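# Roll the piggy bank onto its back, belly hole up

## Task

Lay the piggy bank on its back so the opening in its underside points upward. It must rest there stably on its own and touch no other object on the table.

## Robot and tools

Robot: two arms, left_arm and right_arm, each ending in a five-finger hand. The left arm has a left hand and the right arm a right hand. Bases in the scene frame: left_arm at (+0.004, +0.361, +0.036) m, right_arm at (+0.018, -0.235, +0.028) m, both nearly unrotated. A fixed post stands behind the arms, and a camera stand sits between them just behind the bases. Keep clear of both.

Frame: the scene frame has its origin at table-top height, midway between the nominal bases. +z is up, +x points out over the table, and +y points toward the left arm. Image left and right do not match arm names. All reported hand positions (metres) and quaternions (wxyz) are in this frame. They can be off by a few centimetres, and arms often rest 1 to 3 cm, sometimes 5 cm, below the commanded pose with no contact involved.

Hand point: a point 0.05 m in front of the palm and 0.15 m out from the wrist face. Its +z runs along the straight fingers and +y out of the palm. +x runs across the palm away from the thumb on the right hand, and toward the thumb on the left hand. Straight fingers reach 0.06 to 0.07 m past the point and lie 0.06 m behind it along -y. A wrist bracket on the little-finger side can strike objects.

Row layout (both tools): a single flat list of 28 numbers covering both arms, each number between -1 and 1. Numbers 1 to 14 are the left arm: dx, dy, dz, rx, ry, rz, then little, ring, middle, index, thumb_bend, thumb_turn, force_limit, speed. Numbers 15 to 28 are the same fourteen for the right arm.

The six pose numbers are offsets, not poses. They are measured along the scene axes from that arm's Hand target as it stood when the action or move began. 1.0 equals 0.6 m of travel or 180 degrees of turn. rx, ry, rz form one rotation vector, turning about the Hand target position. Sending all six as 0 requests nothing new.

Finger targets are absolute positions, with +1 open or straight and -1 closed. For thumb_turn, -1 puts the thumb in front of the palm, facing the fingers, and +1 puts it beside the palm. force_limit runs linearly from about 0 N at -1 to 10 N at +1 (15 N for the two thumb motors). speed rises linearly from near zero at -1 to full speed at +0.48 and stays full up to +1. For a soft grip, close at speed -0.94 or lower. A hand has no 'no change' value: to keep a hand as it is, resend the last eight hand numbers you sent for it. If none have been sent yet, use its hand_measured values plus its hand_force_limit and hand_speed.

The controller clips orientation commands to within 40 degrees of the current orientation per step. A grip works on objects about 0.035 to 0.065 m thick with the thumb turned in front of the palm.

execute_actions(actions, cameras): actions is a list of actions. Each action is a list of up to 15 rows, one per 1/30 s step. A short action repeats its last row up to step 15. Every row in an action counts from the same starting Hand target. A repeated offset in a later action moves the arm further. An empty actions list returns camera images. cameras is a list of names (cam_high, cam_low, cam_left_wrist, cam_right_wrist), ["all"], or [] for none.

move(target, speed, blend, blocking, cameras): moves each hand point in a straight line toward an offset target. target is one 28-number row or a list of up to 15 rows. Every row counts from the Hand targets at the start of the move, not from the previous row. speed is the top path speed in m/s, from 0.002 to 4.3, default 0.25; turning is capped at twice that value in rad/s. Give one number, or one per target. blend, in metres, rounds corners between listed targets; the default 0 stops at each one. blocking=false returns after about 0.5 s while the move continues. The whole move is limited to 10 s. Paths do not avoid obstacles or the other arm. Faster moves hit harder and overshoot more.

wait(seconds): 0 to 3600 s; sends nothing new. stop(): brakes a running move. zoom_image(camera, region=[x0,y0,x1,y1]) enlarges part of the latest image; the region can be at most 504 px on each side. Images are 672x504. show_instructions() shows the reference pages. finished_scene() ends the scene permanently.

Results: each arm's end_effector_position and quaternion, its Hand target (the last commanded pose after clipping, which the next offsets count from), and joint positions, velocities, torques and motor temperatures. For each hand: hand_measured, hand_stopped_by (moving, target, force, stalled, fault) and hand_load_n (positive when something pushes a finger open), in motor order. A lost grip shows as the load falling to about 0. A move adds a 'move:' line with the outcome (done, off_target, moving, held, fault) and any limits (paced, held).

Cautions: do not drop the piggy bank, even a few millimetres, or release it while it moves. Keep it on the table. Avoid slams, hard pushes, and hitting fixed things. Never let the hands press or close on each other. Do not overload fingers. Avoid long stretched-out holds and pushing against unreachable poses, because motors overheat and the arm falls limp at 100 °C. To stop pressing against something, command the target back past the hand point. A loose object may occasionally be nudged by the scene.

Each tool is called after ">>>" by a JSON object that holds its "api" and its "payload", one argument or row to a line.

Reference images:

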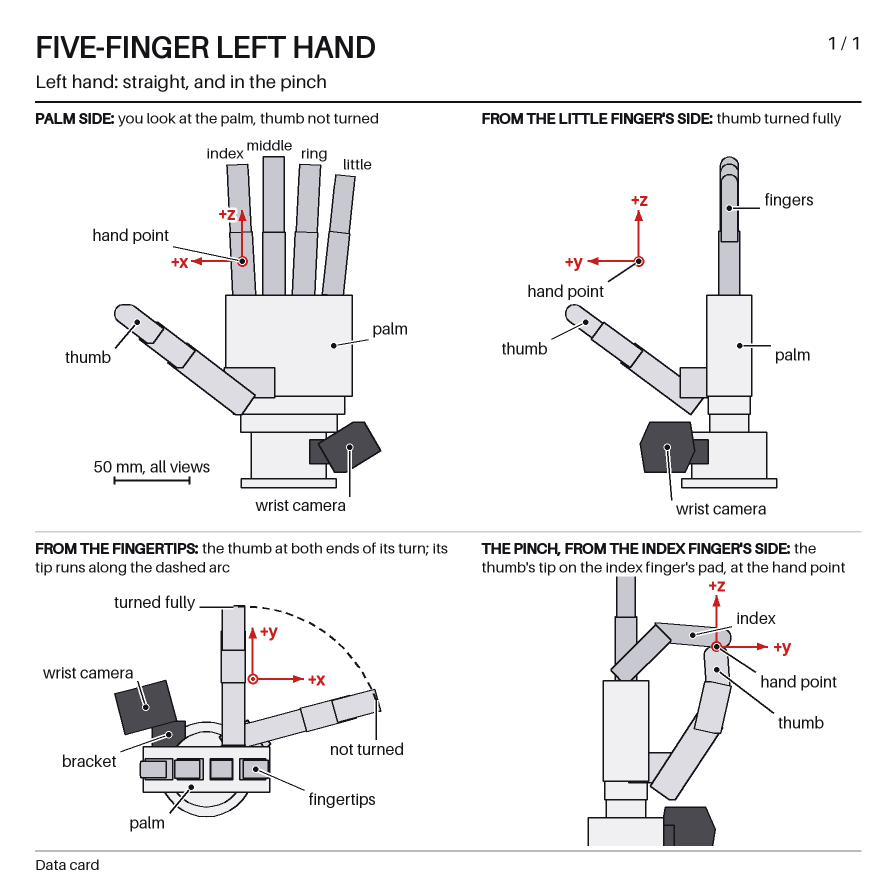

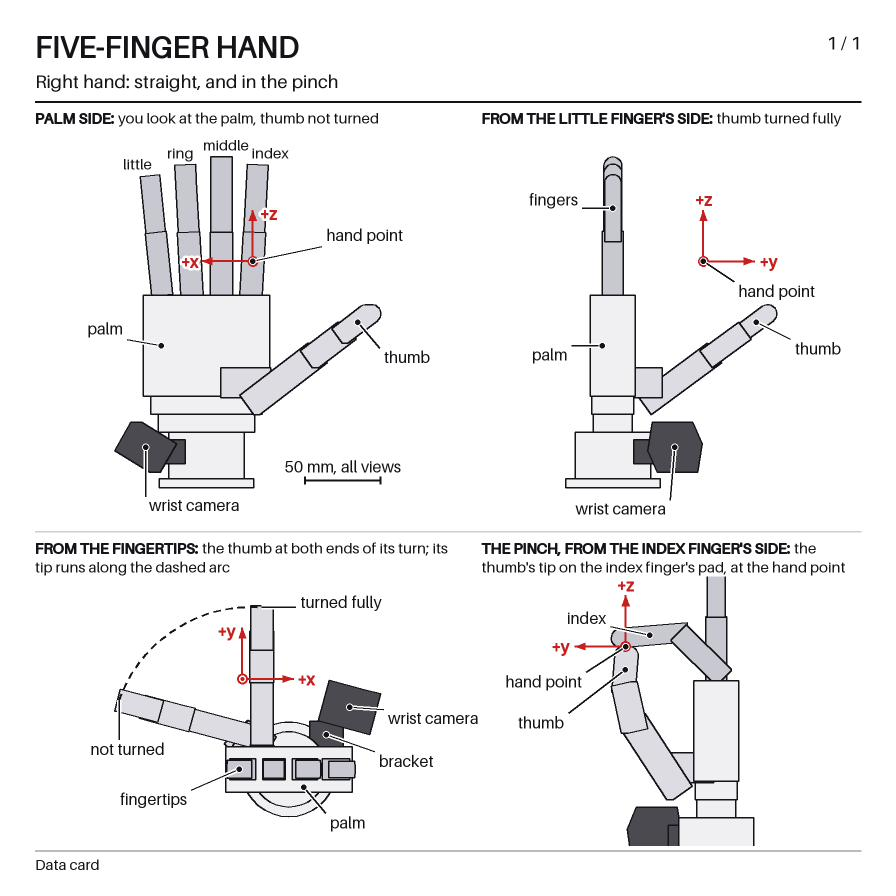

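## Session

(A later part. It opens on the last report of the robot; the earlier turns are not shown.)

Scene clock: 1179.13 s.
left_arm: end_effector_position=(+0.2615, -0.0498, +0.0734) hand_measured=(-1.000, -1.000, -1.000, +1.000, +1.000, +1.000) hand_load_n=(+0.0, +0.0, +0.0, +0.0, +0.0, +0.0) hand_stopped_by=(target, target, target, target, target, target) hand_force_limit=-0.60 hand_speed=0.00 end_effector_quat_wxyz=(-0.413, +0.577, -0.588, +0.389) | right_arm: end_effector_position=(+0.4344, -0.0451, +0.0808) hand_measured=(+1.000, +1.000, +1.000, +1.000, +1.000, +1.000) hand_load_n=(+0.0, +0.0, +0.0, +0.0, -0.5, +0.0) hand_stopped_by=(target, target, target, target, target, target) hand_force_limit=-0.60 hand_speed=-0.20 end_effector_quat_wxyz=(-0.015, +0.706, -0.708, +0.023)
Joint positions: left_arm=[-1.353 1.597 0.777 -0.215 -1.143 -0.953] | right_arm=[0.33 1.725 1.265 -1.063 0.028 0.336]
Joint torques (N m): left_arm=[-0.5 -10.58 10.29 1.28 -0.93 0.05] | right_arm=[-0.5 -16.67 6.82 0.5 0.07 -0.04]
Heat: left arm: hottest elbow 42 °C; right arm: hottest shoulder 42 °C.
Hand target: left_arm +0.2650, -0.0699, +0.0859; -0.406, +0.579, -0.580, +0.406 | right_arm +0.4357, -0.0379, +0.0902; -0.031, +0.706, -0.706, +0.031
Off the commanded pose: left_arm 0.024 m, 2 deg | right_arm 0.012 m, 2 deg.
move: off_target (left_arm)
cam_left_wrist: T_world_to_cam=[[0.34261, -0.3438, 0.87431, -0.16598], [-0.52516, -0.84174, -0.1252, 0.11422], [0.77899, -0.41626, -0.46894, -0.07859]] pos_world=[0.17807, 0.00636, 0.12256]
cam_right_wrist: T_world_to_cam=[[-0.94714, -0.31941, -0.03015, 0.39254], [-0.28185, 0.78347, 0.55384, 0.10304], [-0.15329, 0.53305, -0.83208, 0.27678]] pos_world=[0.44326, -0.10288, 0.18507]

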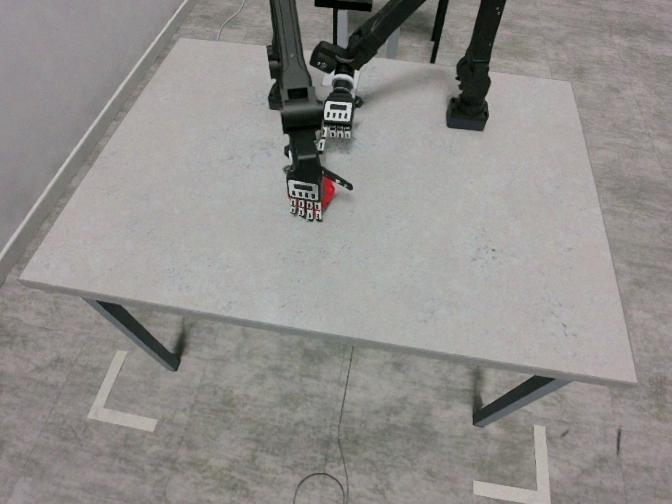

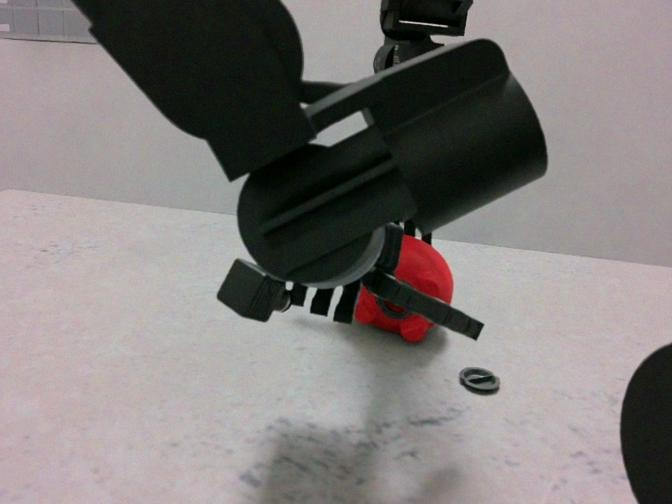

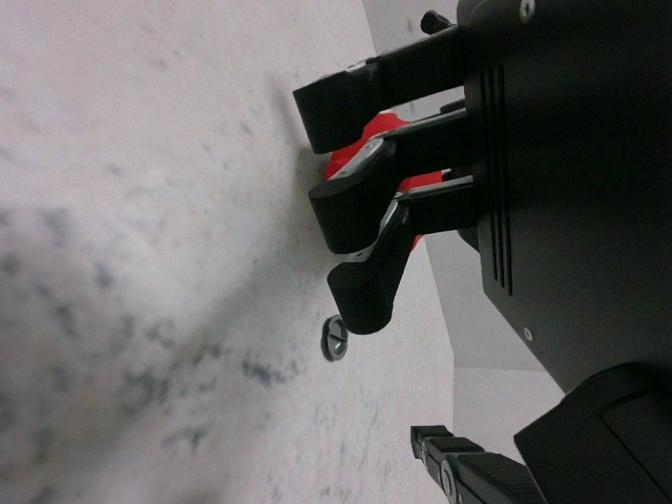

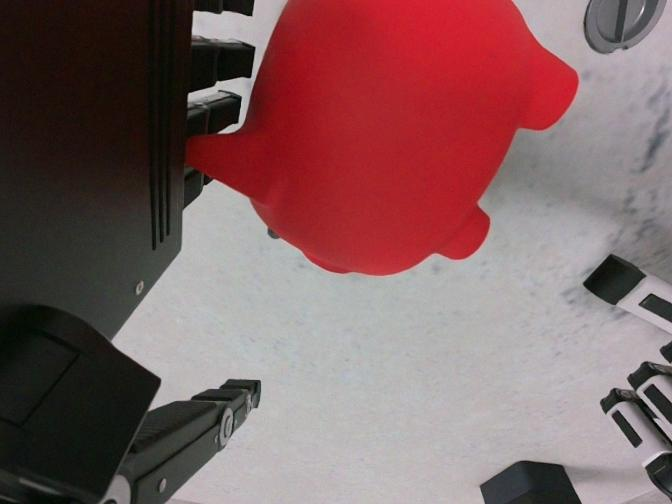

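>>> {"api": "move", "payload": {
  "target": [
    [0.0,-0.022,-0.093,0,0,0,-1,-1,-1,1,1,1,-0.6,0.0,0,0,0,0,0,0,1,1,1,1,1,1,-0.6,-0.2]
  ],
  "speed": [0.08],
  "cameras": ["all"]
}}

>>> {"api": "zoom_image", "payload": {
  "camera": "cam_right_wrist",
  "region": [400, 100, 672, 300]
}}

>>> {"api": "zoom_image", "payload": {
  "camera": "cam_low",
  "region": [280, 200, 500, 360]
}}

Scene clock: 1193.77 s.
left_arm: end_effector_position=(+0.2625, -0.0619, +0.0203) hand_measured=(-1.000, -1.000, -1.000, +1.000, +1.000, +1.000) hand_load_n=(+0.0, +0.0, +0.0, +0.0, +0.0, +0.0) hand_stopped_by=(target, target, target, target, target, target) hand_force_limit=-0.60 hand_speed=0.00 end_effector_quat_wxyz=(-0.415, +0.574, -0.591, +0.387) | right_arm: end_effector_position=(+0.4344, -0.0451, +0.0808) hand_measured=(+1.000, +1.000, +1.000, +1.000, +1.000, +1.000) hand_load_n=(+0.0, +0.0, +0.0, +0.0, +0.0, +0.0) hand_stopped_by=(target, target, target, target, target, target) hand_force_limit=-0.60 hand_speed=-0.20 end_effector_quat_wxyz=(-0.015, +0.706, -0.708, +0.023)
Joint positions: left_arm=[-1.359 1.754 0.784 -0.074 -1.146 -0.953] | right_arm=[0.33 1.725 1.265 -1.063 0.028 0.336]
Joint torques (N m): left_arm=[-1.03 -11.93 9.13 1.29 -0.92 -0.08] | right_arm=[-0.5 -16.67 6.82 0.51 0.07 -0.04]
Heat: left arm: hottest elbow 43 °C; right arm: hottest elbow 42 °C.
Hand target: left_arm +0.2650, -0.0832, +0.0302; -0.406, +0.579, -0.580, +0.406 | right_arm +0.4357, -0.0379, +0.0902; -0.031, +0.706, -0.706, +0.031
Off the commanded pose: left_arm 0.024 m, 3 deg | right_arm 0.012 m, 2 deg.
move: off_target (left_arm)
cam_left_wrist: T_world_to_cam=[[0.34096, -0.35377, 0.87097, -0.12416], [-0.52841, -0.8384, -0.13368, 0.09911], [0.77752, -0.41465, -0.4728, -0.10876]] pos_world=[0.17927, -0.00593, 0.06996]
cam_right_wrist: T_world_to_cam=[[-0.94714, -0.31941, -0.03015, 0.39254], [-0.28185, 0.78347, 0.55384, 0.10304], [-0.15329, 0.53305, -0.83208, 0.27678]] pos_world=[0.44326, -0.10288, 0.18507]

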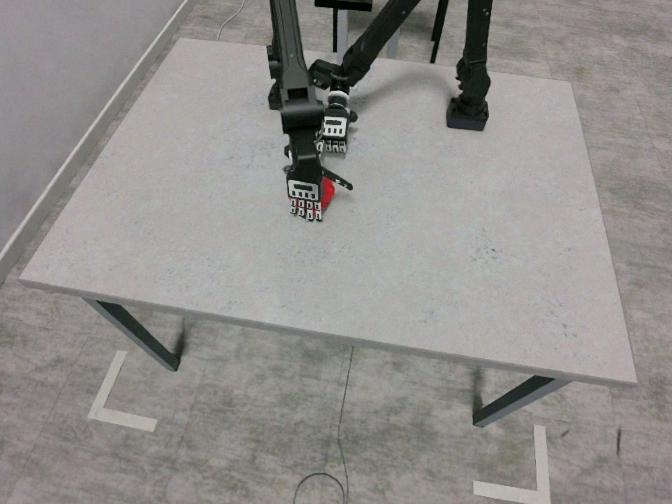

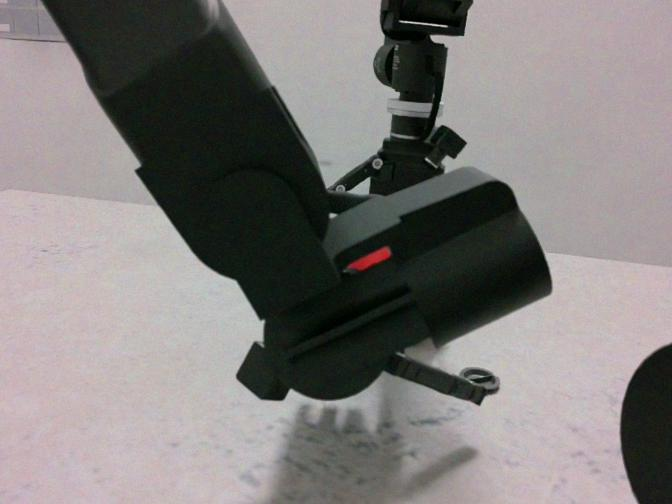

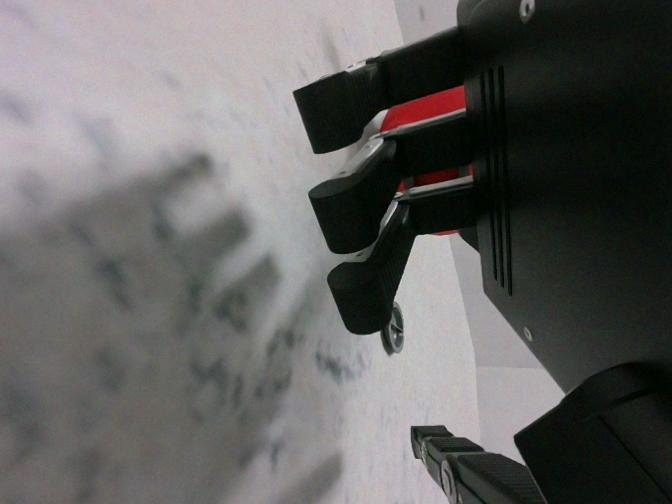

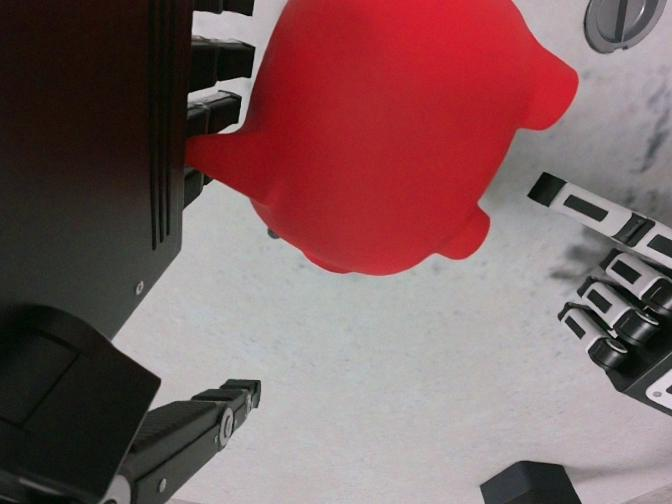

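Scaled by 1.853 from the camera's image (finer frame: 960x720).

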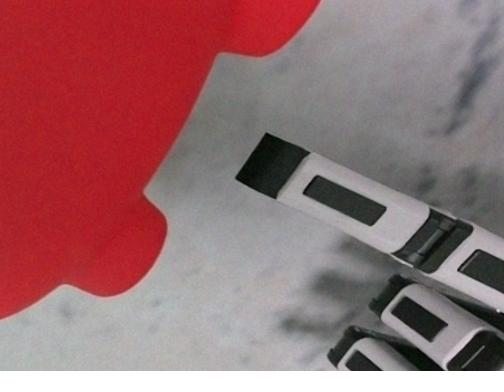

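Scaled by 2.291 from the camera's image (finer frame: 960x720).

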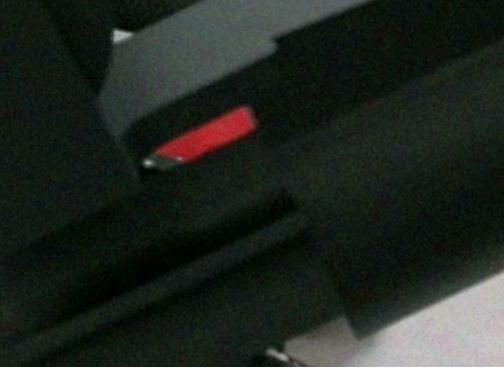

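>>> {"api": "move", "payload": {
  "target": [
    [0.075,0.0,-0.012,0,0,0,-1,-1,-1,1,1,1,-0.6,0.0,0,0,0,0,0,0,1,1,1,1,1,1,-0.6,-0.2]
  ],
  "speed": [0.05],
  "cameras": ["cam_right_wrist"]
}}

>>> {"api": "zoom_image", "payload": {
  "camera": "cam_right_wrist",
  "region": [400, 50, 672, 300]
}}

Scene clock: 1217.67 s.
left_arm: end_effector_position=(+0.3022, -0.0674, +0.0166) hand_measured=(-1.000, -1.000, -1.000, +1.000, +1.000, +1.000) hand_load_n=(+0.0, +0.0, +0.0, +0.0, +0.0, +0.0) hand_stopped_by=(target, target, target, target, target, target) hand_force_limit=-0.60 hand_speed=0.00 end_effector_quat_wxyz=(-0.411, +0.576, -0.587, +0.394) | right_arm: end_effector_position=(+0.4344, -0.0451, +0.0808) hand_measured=(+1.000, +1.000, +1.000, +1.000, +1.000, +1.000) hand_load_n=(+0.0, +0.0, +0.0, +0.0, +0.0, +0.0) hand_stopped_by=(target, target, target, target, target, target) hand_force_limit=-0.60 hand_speed=-0.20 end_effector_quat_wxyz=(-0.015, +0.706, -0.708, +0.023)
Joint positions: left_arm=[-1.27 1.792 0.791 0.127 -1.094 -0.784] | right_arm=[0.33 1.725 1.265 -1.063 0.028 0.336]
Joint torques (N m): left_arm=[-0.15 -11.93 8.92 1.47 -0.56 0.06] | right_arm=[-0.5 -16.62 6.82 0.51 0.07 -0.04]
Heat: left arm: hottest elbow 42 °C; right arm: hottest elbow 42 °C.
Hand target: left_arm +0.3100, -0.0833, +0.0230; -0.406, +0.579, -0.580, +0.406 | right_arm +0.4357, -0.0379, +0.0902; -0.031, +0.706, -0.706, +0.031
Off the commanded pose: left_arm 0.019 m, 2 deg | right_arm 0.012 m, 2 deg.
move: off_target (left_arm)
cam_right_wrist: T_world_to_cam=[[-0.94714, -0.31941, -0.03015, 0.39254], [-0.28185, 0.78347, 0.55384, 0.10304], [-0.15329, 0.53305, -0.83208, 0.27678]] pos_world=[0.44326, -0.10288, 0.18507]

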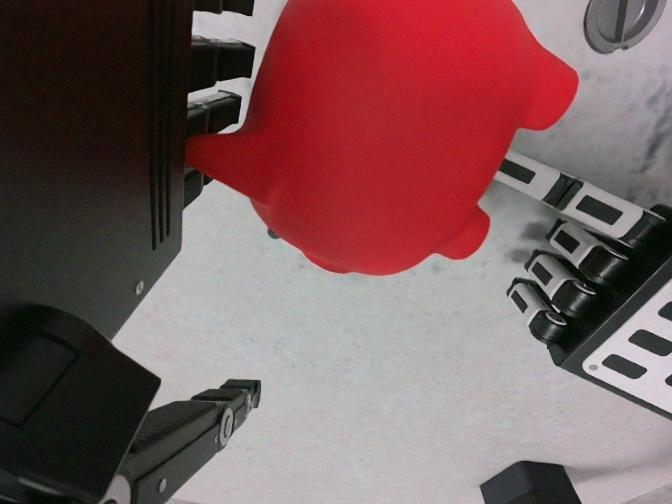

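Scaled by 1.853 from the camera's image (finer frame: 960x720).

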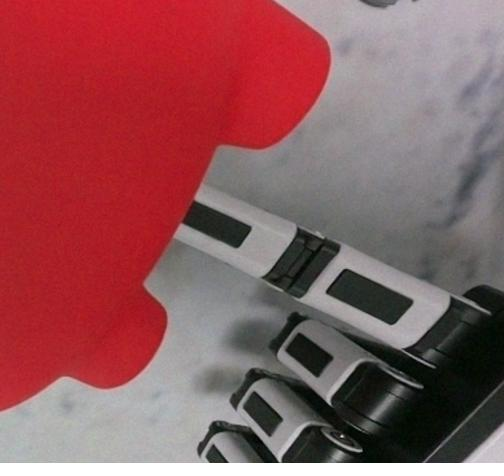

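>>> {"api": "move", "payload": {
  "target": [
    [0.03,0.0,-0.004,0,0,0,-1,-1,-1,1,1,1,-0.6,0.0,0,0,0,0,0,0,1,1,1,1,1,1,-0.6,-0.2]
  ],
  "speed": [0.05],
  "cameras": ["cam_right_wrist"]
}}

Scene clock: 1226.27 s.
left_arm: end_effector_position=(+0.3199, -0.0666, +0.0136) hand_measured=(-1.000, -1.000, -1.000, +1.000, +1.000, +1.000) hand_load_n=(+0.0, +0.0, +0.0, +0.0, +0.0, +0.0) hand_stopped_by=(target, target, target, target, target, target) hand_force_limit=-0.60 hand_speed=0.00 end_effector_quat_wxyz=(-0.411, +0.577, -0.587, +0.392) | right_arm: end_effector_position=(+0.4344, -0.0451, +0.0808) hand_measured=(+1.000, +1.000, +1.000, +1.000, +1.000, +1.000) hand_load_n=(+0.0, +0.0, +0.0, +0.0, +0.0, +0.0) hand_stopped_by=(target, target, target, target, target, target) hand_force_limit=-0.60 hand_speed=-0.20 end_effector_quat_wxyz=(-0.015, +0.706, -0.708, +0.023)
Joint positions: left_arm=[-1.231 1.811 0.798 0.188 -1.067 -0.726] | right_arm=[0.33 1.725 1.265 -1.063 0.028 0.336]
Joint torques (N m): left_arm=[-0.38 -11.99 8.99 1.72 -0.54 0.05] | right_arm=[-0.5 -16.67 6.82 0.51 0.07 -0.04]
Heat: left arm: hottest elbow 42 °C; right arm: hottest elbow 42 °C.
Hand target: left_arm +0.3281, -0.0832, +0.0206; -0.406, +0.579, -0.579, +0.406 | right_arm +0.4357, -0.0379, +0.0902; -0.031, +0.706, -0.706, +0.031
Off the commanded pose: left_arm 0.020 m, 2 deg | right_arm 0.012 m, 2 deg.
move: off_target (left_arm)
cam_right_wrist: T_world_to_cam=[[-0.94714, -0.31941, -0.03015, 0.39254], [-0.28185, 0.78347, 0.55384, 0.10304], [-0.15329, 0.53305, -0.83208, 0.27678]] pos_world=[0.44326, -0.10288, 0.18507]

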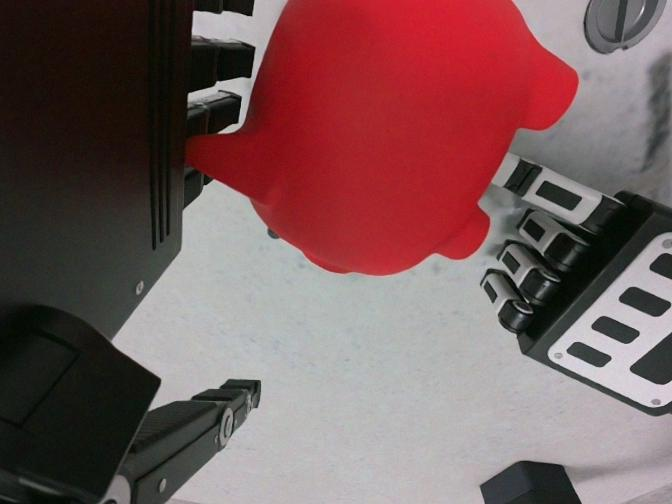

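>>> {"api": "move", "payload": {
  "target": [
    [0.033,0.0,-0.002,0,0,0,-1,-1,-1,1,1,1,-0.6,0.0,0,0,0,0,0,0,1,1,1,1,1,1,-0.6,-0.2]
  ],
  "speed": [0.05],
  "cameras": ["cam_right_wrist"]
}}

Scene clock: 1229.93 s.
left_arm: end_effector_position=(+0.3356, -0.0698, +0.0124) hand_measured=(-1.000, -1.000, -1.000, +1.000, +1.000, +1.000) hand_load_n=(+0.0, +0.0, +0.0, +0.0, +0.0, +0.0) hand_stopped_by=(target, target, target, target, target, target) hand_force_limit=-0.60 hand_speed=0.00 end_effector_quat_wxyz=(-0.408, +0.575, -0.590, +0.394) | right_arm: end_effector_position=(+0.4358, -0.0447, +0.0806) hand_measured=(+1.000, +1.000, +1.000, +1.000, +1.000, +1.000) hand_load_n=(+0.0, +0.0, +0.0, +0.0, +0.0, +0.0) hand_stopped_by=(target, target, target, target, target, target) hand_force_limit=-0.60 hand_speed=-0.20 end_effector_quat_wxyz=(-0.018, +0.705, -0.709, +0.024)
Joint positions: left_arm=[-1.198 1.828 0.812 0.24 -1.036 -0.669] | right_arm=[0.33 1.725 1.265 -1.058 0.028 0.338]
Joint torques (N m): left_arm=[0.09 -12.4 9.03 1.58 -0.53 0.04] | right_arm=[-0.44 -16.67 6.83 0.34 0.07 -0.05]
Heat: left arm: hottest elbow 42 °C; right arm: hottest elbow 42 °C.
Hand target: left_arm +0.3478, -0.0833, +0.0194; -0.406, +0.579, -0.580, +0.406 | right_arm +0.4357, -0.0380, +0.0902; -0.031, +0.707, -0.706, +0.031
Off the commanded pose: left_arm 0.020 m, 2 deg | right_arm 0.012 m, 2 deg.
move: off_target (left_arm)
cam_right_wrist: T_world_to_cam=[[-0.94749, -0.31786, -0.03513, 0.3946], [-0.28326, 0.78319, 0.55351, 0.1038], [-0.14842, 0.5344, -0.8321, 0.27455]] pos_world=[0.44404, -0.10259, 0.18487]

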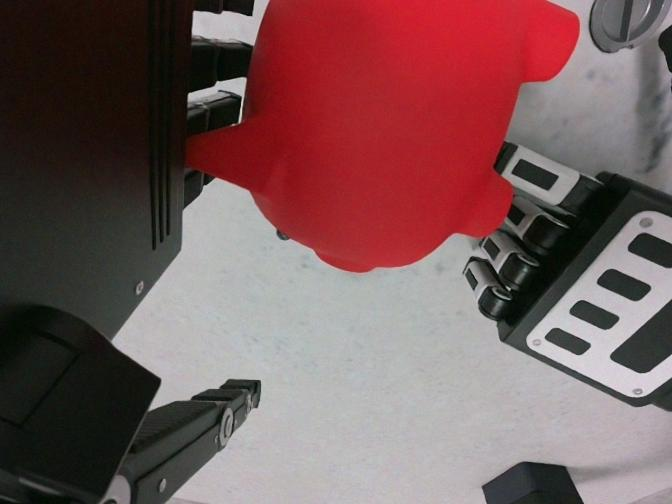

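>>> {"api": "move", "payload": {
  "target": [
    [0.0,0.0,0.0,0,0,0,-1,-1,-1,1,1,1,-0.6,0.0,0.05,0,0,0,0,0,1,1,1,1,1,1,-0.6,-0.2],
    [0.0,0.0,0.05,0,0,0,-1,-1,-1,1,1,1,-0.6,0.0,0.05,0,0,0,0,0,1,1,1,1,1,1,-0.6,-0.2]
  ],
  "speed": [0.06,0.05],
  "cameras": ["cam_right_wrist","cam_low","cam_high"]
}}

Scene clock: 1248.23 s.
left_arm: end_effector_position=(+0.3379, -0.0695, +0.0275) hand_measured=(-1.000, -1.000, -1.000, +1.000, +1.000, +1.000) hand_load_n=(+0.0, +0.0, +0.0, +0.0, +0.0, +0.0) hand_stopped_by=(target, target, target, target, target, target) hand_force_limit=-0.60 hand_speed=0.00 end_effector_quat_wxyz=(-0.410, +0.575, -0.590, +0.392) | right_arm: end_effector_position=(+0.4455, -0.0414, +0.0750) hand_measured=(+1.000, +1.000, +1.000, +1.000, +1.000, +1.000) hand_load_n=(+0.0, +0.0, +0.0, +0.0, +0.0, +0.0) hand_stopped_by=(target, target, target, target, target, target) hand_force_limit=-0.60 hand_speed=-0.20 end_effector_quat_wxyz=(-0.014, +0.706, -0.708, +0.023)
Joint positions: left_arm=[-1.193 1.791 0.821 0.194 -1.036 -0.666] | right_arm=[0.33 1.761 1.297 -1.061 0.028 0.335]
Joint torques (N m): left_arm=[0.09 -15.21 9.4 0.43 -0.53 0.05] | right_arm=[-1.85 -14.62 11.19 -0.39 0.04 -0.2]
Heat: left arm: hottest elbow 42 °C; right arm: hottest elbow 42 °C.
Hand target: left_arm +0.3478, -0.0832, +0.0493; -0.406, +0.579, -0.580, +0.406 | right_arm +0.4657, -0.0380, +0.0901; -0.031, +0.706, -0.706, +0.031
Off the commanded pose: left_arm 0.028 m, 2 deg | right_arm 0.026 m, 2 deg.
move: off_target (left_arm, right_arm)
cam_right_wrist: T_world_to_cam=[[-0.94695, -0.32015, -0.02822, 0.40379], [-0.2815, 0.78385, 0.55349, 0.10634], [-0.15508, 0.53207, -0.83238, 0.27251]] pos_world=[0.45457, -0.09908, 0.17937]
Images, in order (width x height): cam_high 672x504, cam_low 672x504, cam_right_wrist 672x504.

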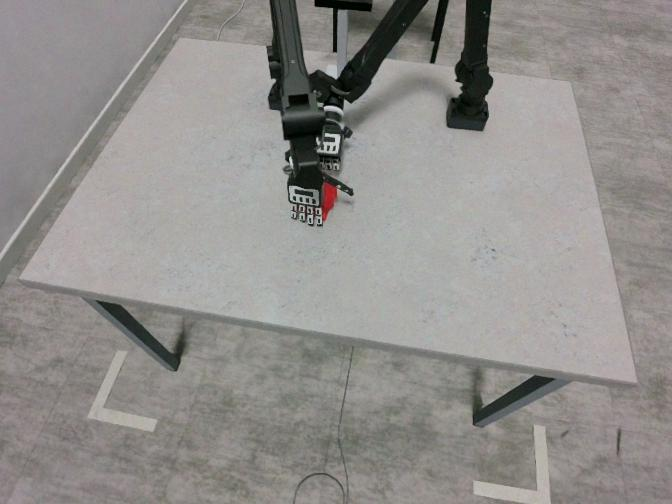

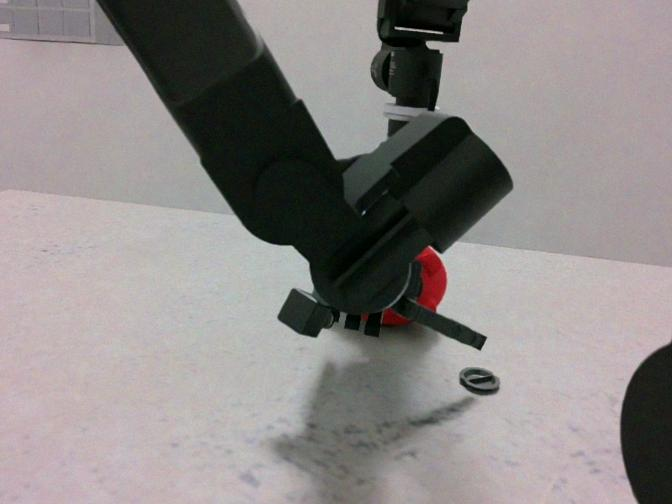

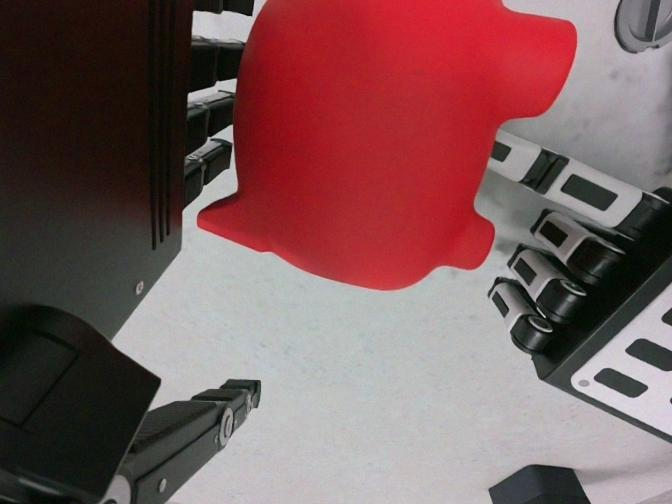

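>>> {"api": "move", "payload": {
  "target": [
    [0.0,0.0,0.0,0,0,0,-1,-1,-1,1,1,1,-0.6,0.0,0.07,0,0.01,0,0,0,1,1,1,1,1,1,-0.6,-0.2],
    [0.042,0.0,0.047,0,0.0556,0,-1,-1,-1,1,1,1,-0.6,0.0,0.1,0,0.01,0,0,0,1,1,1,1,1,1,-0.6,-0.2]
  ],
  "speed": [0.06,0.05],
  "cameras": ["cam_right_wrist","cam_low","cam_high"]
}}

Scene clock: 1280.73 s.
left_arm: end_effector_position=(+0.3599, -0.0670, +0.0478) hand_measured=(-1.000, -1.000, -1.000, +1.000, +1.000, +1.000) hand_load_n=(+0.0, +0.0, +0.0, +0.0, +0.0, +0.0) hand_stopped_by=(target, target, target, target, target, target) hand_force_limit=-0.60 hand_speed=0.00 end_effector_quat_wxyz=(-0.362, +0.602, -0.631, +0.330) | right_arm: end_effector_position=(+0.5043, -0.0361, +0.0819) hand_measured=(+1.000, +1.000, +1.000, +1.000, +1.000, +1.000) hand_load_n=(+0.0, +0.0, +0.0, +0.0, +0.0, +0.0) hand_stopped_by=(target, target, target, target, target, target) hand_force_limit=-0.60 hand_speed=-0.20 end_effector_quat_wxyz=(-0.015, +0.709, -0.705, +0.024)
Joint positions: left_arm=[-1.099 1.722 0.94 -0.141 -0.858 -0.715] | right_arm=[0.306 1.889 1.504 -1.138 0.028 0.302]
Joint torques (N m): left_arm=[0.03 -15.91 11.18 0.35 -0.47 -0.17] | right_arm=[-2.55 -16.73 11.62 -0.38 -0.05 -0.2]
Heat: left arm: hottest elbow 43 °C; right arm: hottest elbow 44 °C.
Hand target: left_arm +0.3729, -0.0832, +0.0775; -0.354, +0.612, -0.613, +0.353 | right_arm +0.5257, -0.0380, +0.0961; -0.031, +0.706, -0.706, +0.031
Off the commanded pose: left_arm 0.036 m, 4 deg | right_arm 0.026 m, 2 deg.
move: off_target (left_arm, right_arm)
cam_right_wrist: T_world_to_cam=[[-0.94394, -0.32872, -0.03031, 0.45968], [-0.28995, 0.78172, 0.55213, 0.11921], [-0.1578, 0.52997, -0.83321, 0.28584]] pos_world=[0.51359, -0.09357, 0.18627]
Images, in order (width x height): cam_high 672x504, cam_low 672x504, cam_right_wrist 672x504.

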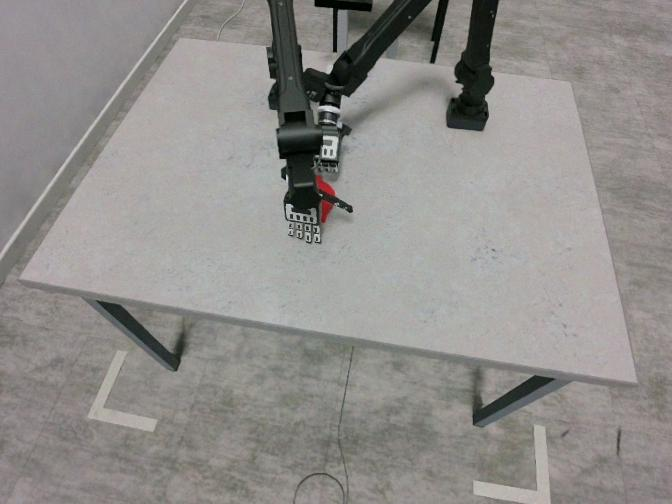

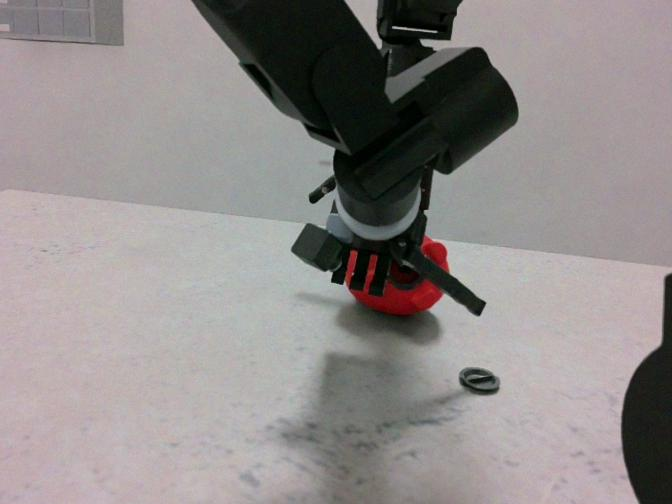

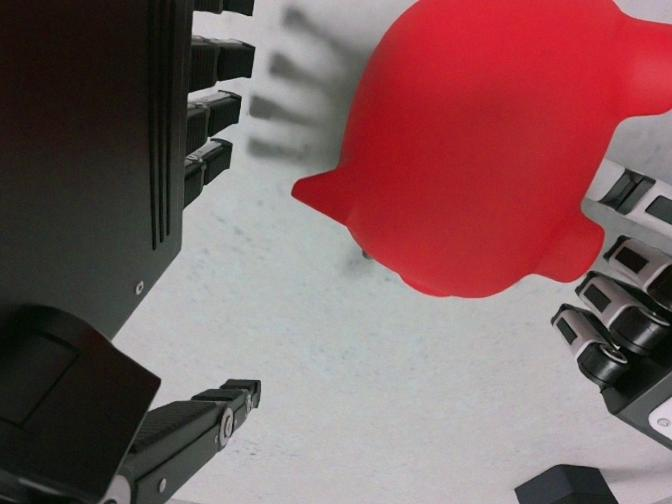

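>>> {"api": "zoom_image", "payload": {
  "camera": "cam_low",
  "region": [320, 210, 500, 340]
}}

>>> {"api": "zoom_image", "payload": {
  "camera": "cam_right_wrist",
  "region": [280, 0, 672, 320]
}}

Scaled by 2.800 from the camera's image (finer frame: 960x720).

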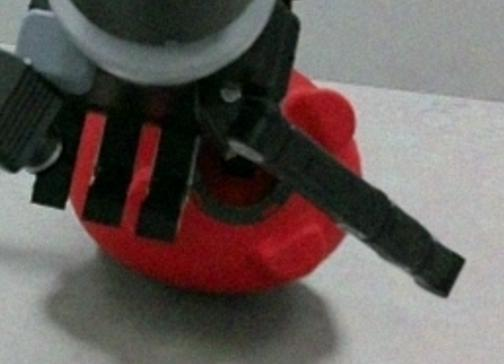

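Scaled by 1.286 from the camera's image (finer frame: 960x720).

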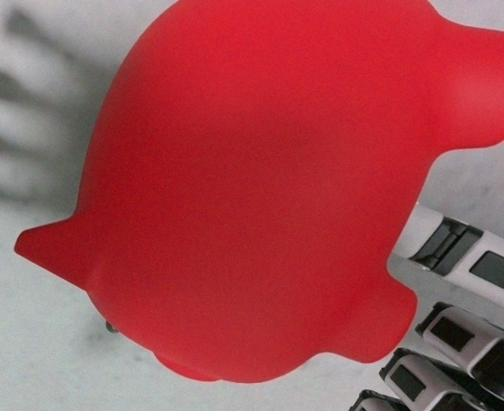

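>>> {"api": "move", "payload": {
  "target": [
    [0.037,0.0,0.0725,0,0.0833,0,-1,-1,-1,1,1,1,-0.6,0.0,0.03,0,0.0,0,0,0,1,1,1,1,1,1,-0.6,-0.2]
  ],
  "speed": [0.05],
  "cameras": ["cam_right_wrist","cam_low","cam_high"]
}}

>>> {"api": "zoom_image", "payload": {
  "camera": "cam_low",
  "region": [320, 190, 500, 340]
}}

Scene clock: 1293.00 s.
left_arm: end_effector_position=(+0.3820, -0.0693, +0.0894) hand_measured=(-1.000, -1.000, -1.000, +1.000, +1.000, +1.000) hand_load_n=(+0.0, +0.0, +0.0, +0.0, +0.0, -0.5) hand_stopped_by=(target, target, target, target, target, target) hand_force_limit=-0.60 hand_speed=0.00 end_effector_quat_wxyz=(-0.277, +0.645, -0.669, +0.245) | right_arm: end_effector_position=(+0.5226, -0.0356, +0.0818) hand_measured=(+1.000, +1.000, +1.000, +1.000, +1.000, +1.000) hand_load_n=(+0.0, +0.0, +0.0, +0.0, +0.0, +0.0) hand_stopped_by=(target, target, target, target, target, target) hand_force_limit=-0.60 hand_speed=-0.20 end_effector_quat_wxyz=(-0.015, +0.709, -0.705, +0.024)
Joint positions: left_arm=[-0.985 1.699 1.167 -0.565 -0.614 -0.764] | right_arm=[0.297 1.932 1.57 -1.16 0.028 0.293]
Joint torques (N m): left_arm=[-0.03 -17.14 12.68 0.12 -0.37 -0.14] | right_arm=[-2.55 -17.49 11.71 -0.39 -0.07 -0.21]
Heat: left arm: hottest elbow 43 °C; right arm: hottest elbow 45 °C.
Hand target: left_arm +0.3952, -0.0833, +0.1212; -0.270, +0.653, -0.654, +0.271 | right_arm +0.5438, -0.0380, +0.0962; -0.031, +0.706, -0.706, +0.031
Off the commanded pose: left_arm 0.037 m, 4 deg | right_arm 0.026 m, 2 deg.
move: off_target (left_arm, right_arm)
cam_right_wrist: T_world_to_cam=[[-0.94395, -0.32873, -0.03005, 0.47708], [-0.28983, 0.78177, 0.55212, 0.12407], [-0.15801, 0.52988, -0.83322, 0.28856]] pos_world=[0.53189, -0.09307, 0.18627]
Images, in order (width x height): cam_high 672x504, cam_low 672x504, cam_right_wrist 672x504.

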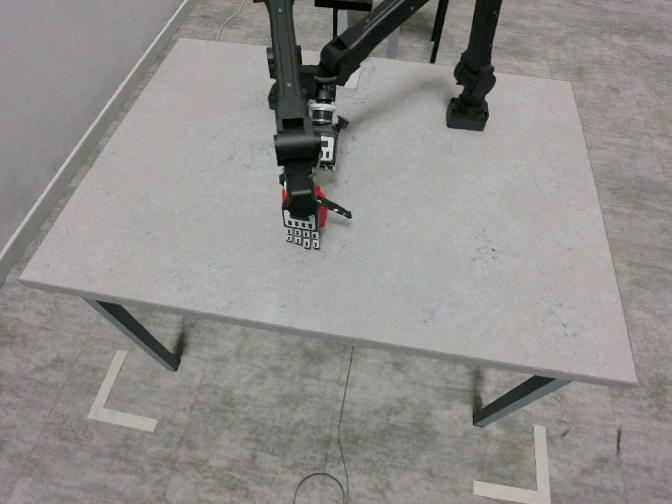

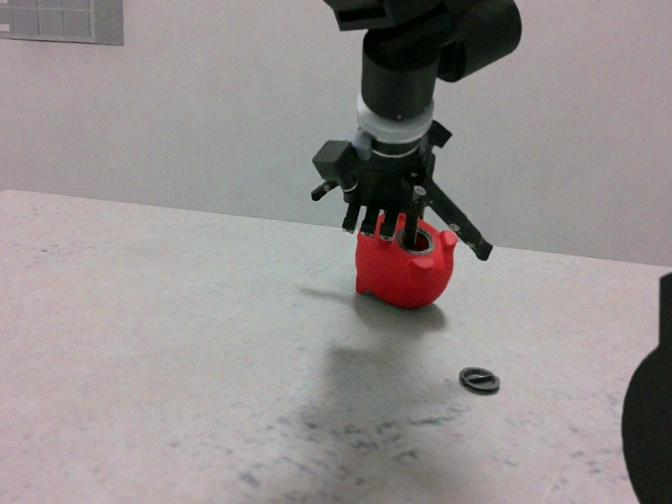

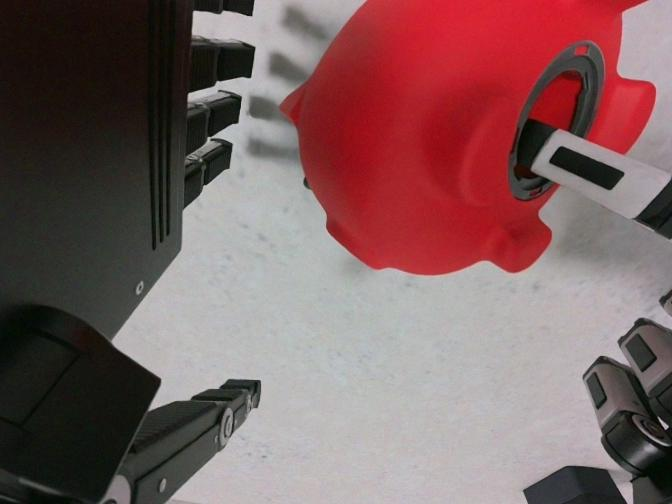

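Scaled by 2.800 from the camera's image (finer frame: 960x720).

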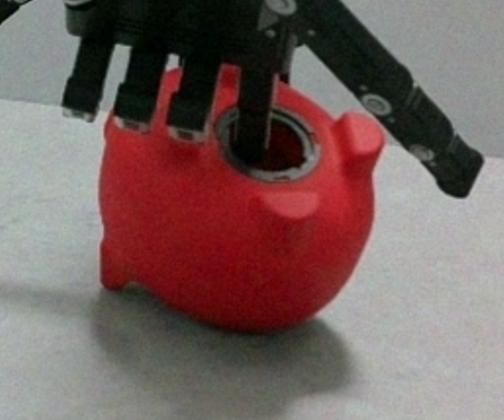

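>>> {"api": "move", "payload": {
  "target": [
    [0.045,0.0,0.035,0,0.0833,0,-1,-1,-1,1,1,1,-0.6,0.0,0.08,0,0.0,0,0,0,1,1,1,1,1,1,-0.6,-0.2]
  ],
  "speed": [0.05],
  "cameras": ["cam_right_wrist","cam_low","cam_high"]
}}

>>> {"api": "zoom_image", "payload": {
  "camera": "cam_low",
  "region": [320, 190, 500, 340]
}}

Scene clock: 1301.73 s.
left_arm: end_effector_position=(+0.3893, -0.0687, +0.1069) hand_measured=(-1.000, -1.000, -1.000, +1.000, +1.000, +1.000) hand_load_n=(+0.0, +0.0, +0.0, +0.0, +0.0, -0.5) hand_stopped_by=(target, target, target, target, target, target) hand_force_limit=-0.60 hand_speed=0.00 end_effector_quat_wxyz=(-0.243, +0.658, -0.677, +0.222) | right_arm: end_effector_position=(+0.5413, -0.0353, +0.0816) hand_measured=(+1.000, +1.000, +1.000, +1.000, +1.000, +1.000) hand_load_n=(+0.0, +0.0, +0.0, +0.0, -0.5, +0.0) hand_stopped_by=(target, target, target, target, target, target) hand_force_limit=-0.60 hand_speed=-0.20 end_effector_quat_wxyz=(-0.015, +0.709, -0.705, +0.024)
Joint positions: left_arm=[-0.944 1.699 1.242 -0.678 -0.528 -0.764] | right_arm=[0.288 1.977 1.641 -1.186 0.028 0.285]
Joint torques (N m): left_arm=[-0.44 -15.33 9.62 0.73 -0.5 -0.04] | right_arm=[-2.49 -18.32 11.77 -0.39 -0.07 -0.21]
Heat: left arm: hottest elbow 43 °C; right arm: hottest elbow 47 °C.
Hand target: left_arm +0.3905, -0.0716, +0.1096; -0.243, +0.658, -0.676, +0.226 (not the last commanded pose) | right_arm +0.5620, -0.0380, +0.0963; -0.031, +0.706, -0.706, +0.032 (not the last commanded pose)
Off the commanded pose: left_arm 0.050 m, 9 deg | right_arm 0.053 m, 2 deg.
move: held (left_arm; a check stopped the path), off_target (right_arm; braked when a check withheld steps of left_arm); limits=held
pose unreachable (left arm): on one or more control steps of this call, first in action 0 (counted from 0), this arm could not follow its commanded pose, so it was not sent that pose on those steps. It may still have moved: this result reports where it is.
cause: moving toward the commanded pose would bring a part of the arm too close to another arm (a part of this arm just beyond joint 4 (wrist pitch) and a part of the right arm just beyond its joint 3 (elbow), 27 mm apart when this arm was first held).
cam_right_wrist: T_world_to_cam=[[-0.94407, -0.32841, -0.02983, 0.49487], [-0.28944, 0.7819, 0.55214, 0.12921], [-0.158, 0.52989, -0.83322, 0.29111]] pos_world=[0.55059, -0.09277, 0.18598]
Images, in order (width x height): cam_high 672x504, cam_low 672x504, cam_right_wrist 672x504.

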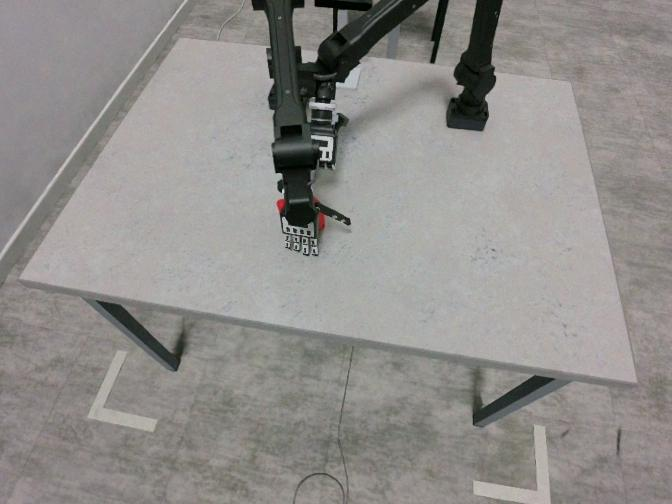

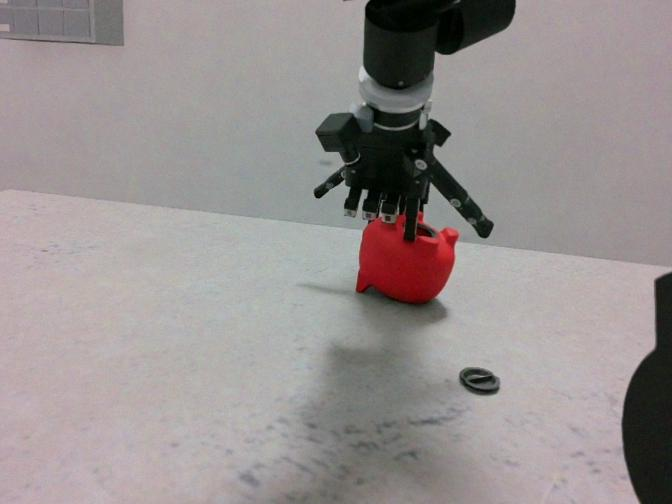

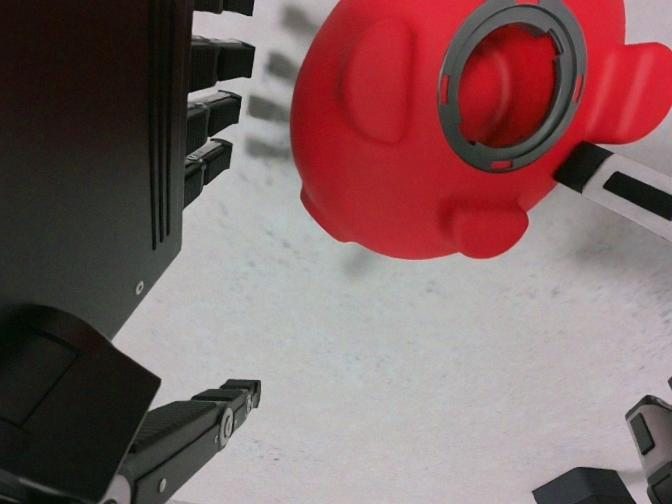

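Scaled by 2.800 from the camera's image (finer frame: 960x720).

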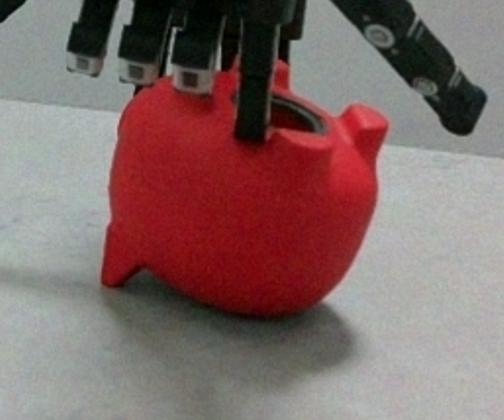

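>>> {"api": "move", "payload": {
  "target": [
    [-0.04,0.04,0.0,0,0,0,-1,-1,-1,1,1,1,-0.6,0.0,0.0,0,0.0,0,0,0,1,1,1,1,1,1,-0.6,-0.2]
  ],
  "speed": [0.06],
  "cameras": ["cam_right_wrist","cam_low","cam_high"]
}}

>>> {"api": "zoom_image", "payload": {
  "camera": "cam_low",
  "region": [320, 190, 500, 340]
}}

Scene clock: 1307.43 s.
left_arm: end_effector_position=(+0.3630, -0.0370, +0.0919) hand_measured=(-1.000, -1.000, -1.000, +1.000, +1.000, +1.000) hand_load_n=(+0.0, +0.0, +0.0, +0.0, +0.0, +0.0) hand_stopped_by=(target, target, target, target, target, target) hand_force_limit=-0.60 hand_speed=0.00 end_effector_quat_wxyz=(-0.245, +0.656, -0.686, +0.200) | right_arm: end_effector_position=(+0.5413, -0.0353, +0.0816) hand_measured=(+1.000, +1.000, +1.000, +1.000, +1.000, +1.000) hand_load_n=(+0.0, +0.0, +0.0, +0.0, +0.0, +0.0) hand_stopped_by=(target, target, target, target, target, target) hand_force_limit=-0.60 hand_speed=-0.20 end_effector_quat_wxyz=(-0.015, +0.709, -0.705, +0.024)
Joint positions: left_arm=[-0.947 1.644 1.139 -0.677 -0.528 -0.764] | right_arm=[0.288 1.977 1.641 -1.186 0.028 0.285]
Joint torques (N m): left_arm=[-1.2 -15.79 9.4 1.25 -0.64 -0.11] | right_arm=[-2.49 -18.32 11.77 -0.39 -0.08 -0.21]
Heat: left arm: hottest elbow 43 °C; right arm: hottest elbow 47 °C.
Hand target: left_arm +0.3666, -0.0476, +0.1097; -0.243, +0.658, -0.676, +0.226 | right_arm +0.5620, -0.0380, +0.0963; -0.031, +0.706, -0.706, +0.032
Off the commanded pose: left_arm 0.021 m, 3 deg | right_arm 0.026 m, 2 deg.
move: off_target (left_arm)
cam_right_wrist: T_world_to_cam=[[-0.94407, -0.32841, -0.02983, 0.49487], [-0.28944, 0.7819, 0.55214, 0.12921], [-0.158, 0.52989, -0.83322, 0.29111]] pos_world=[0.55059, -0.09277, 0.18598]
Images, in order (width x height): cam_high 672x504, cam_low 672x504, cam_right_wrist 672x504.

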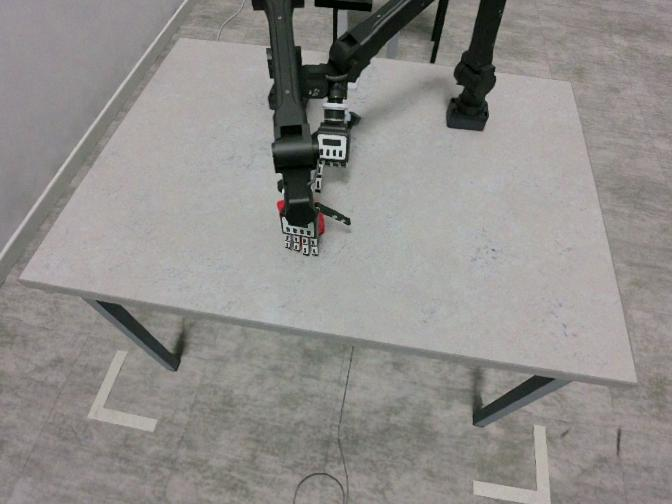

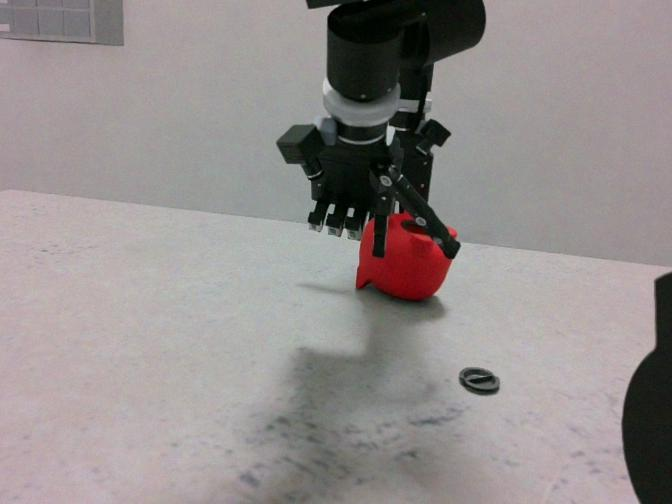

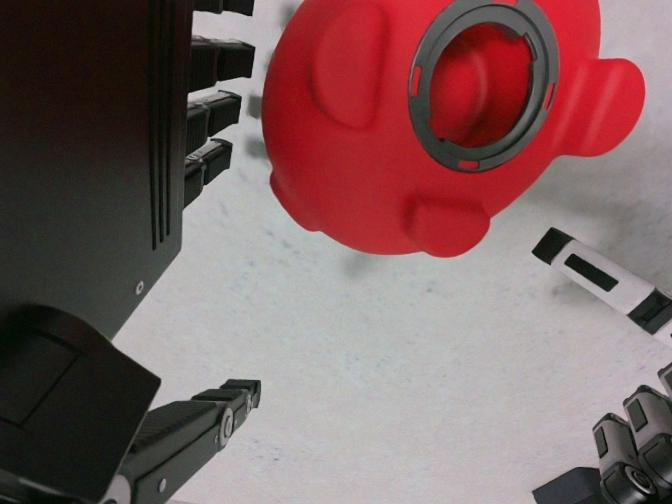

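Scaled by 2.800 from the camera's image (finer frame: 960x720).

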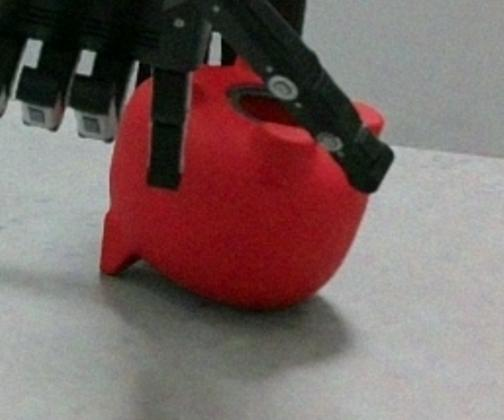

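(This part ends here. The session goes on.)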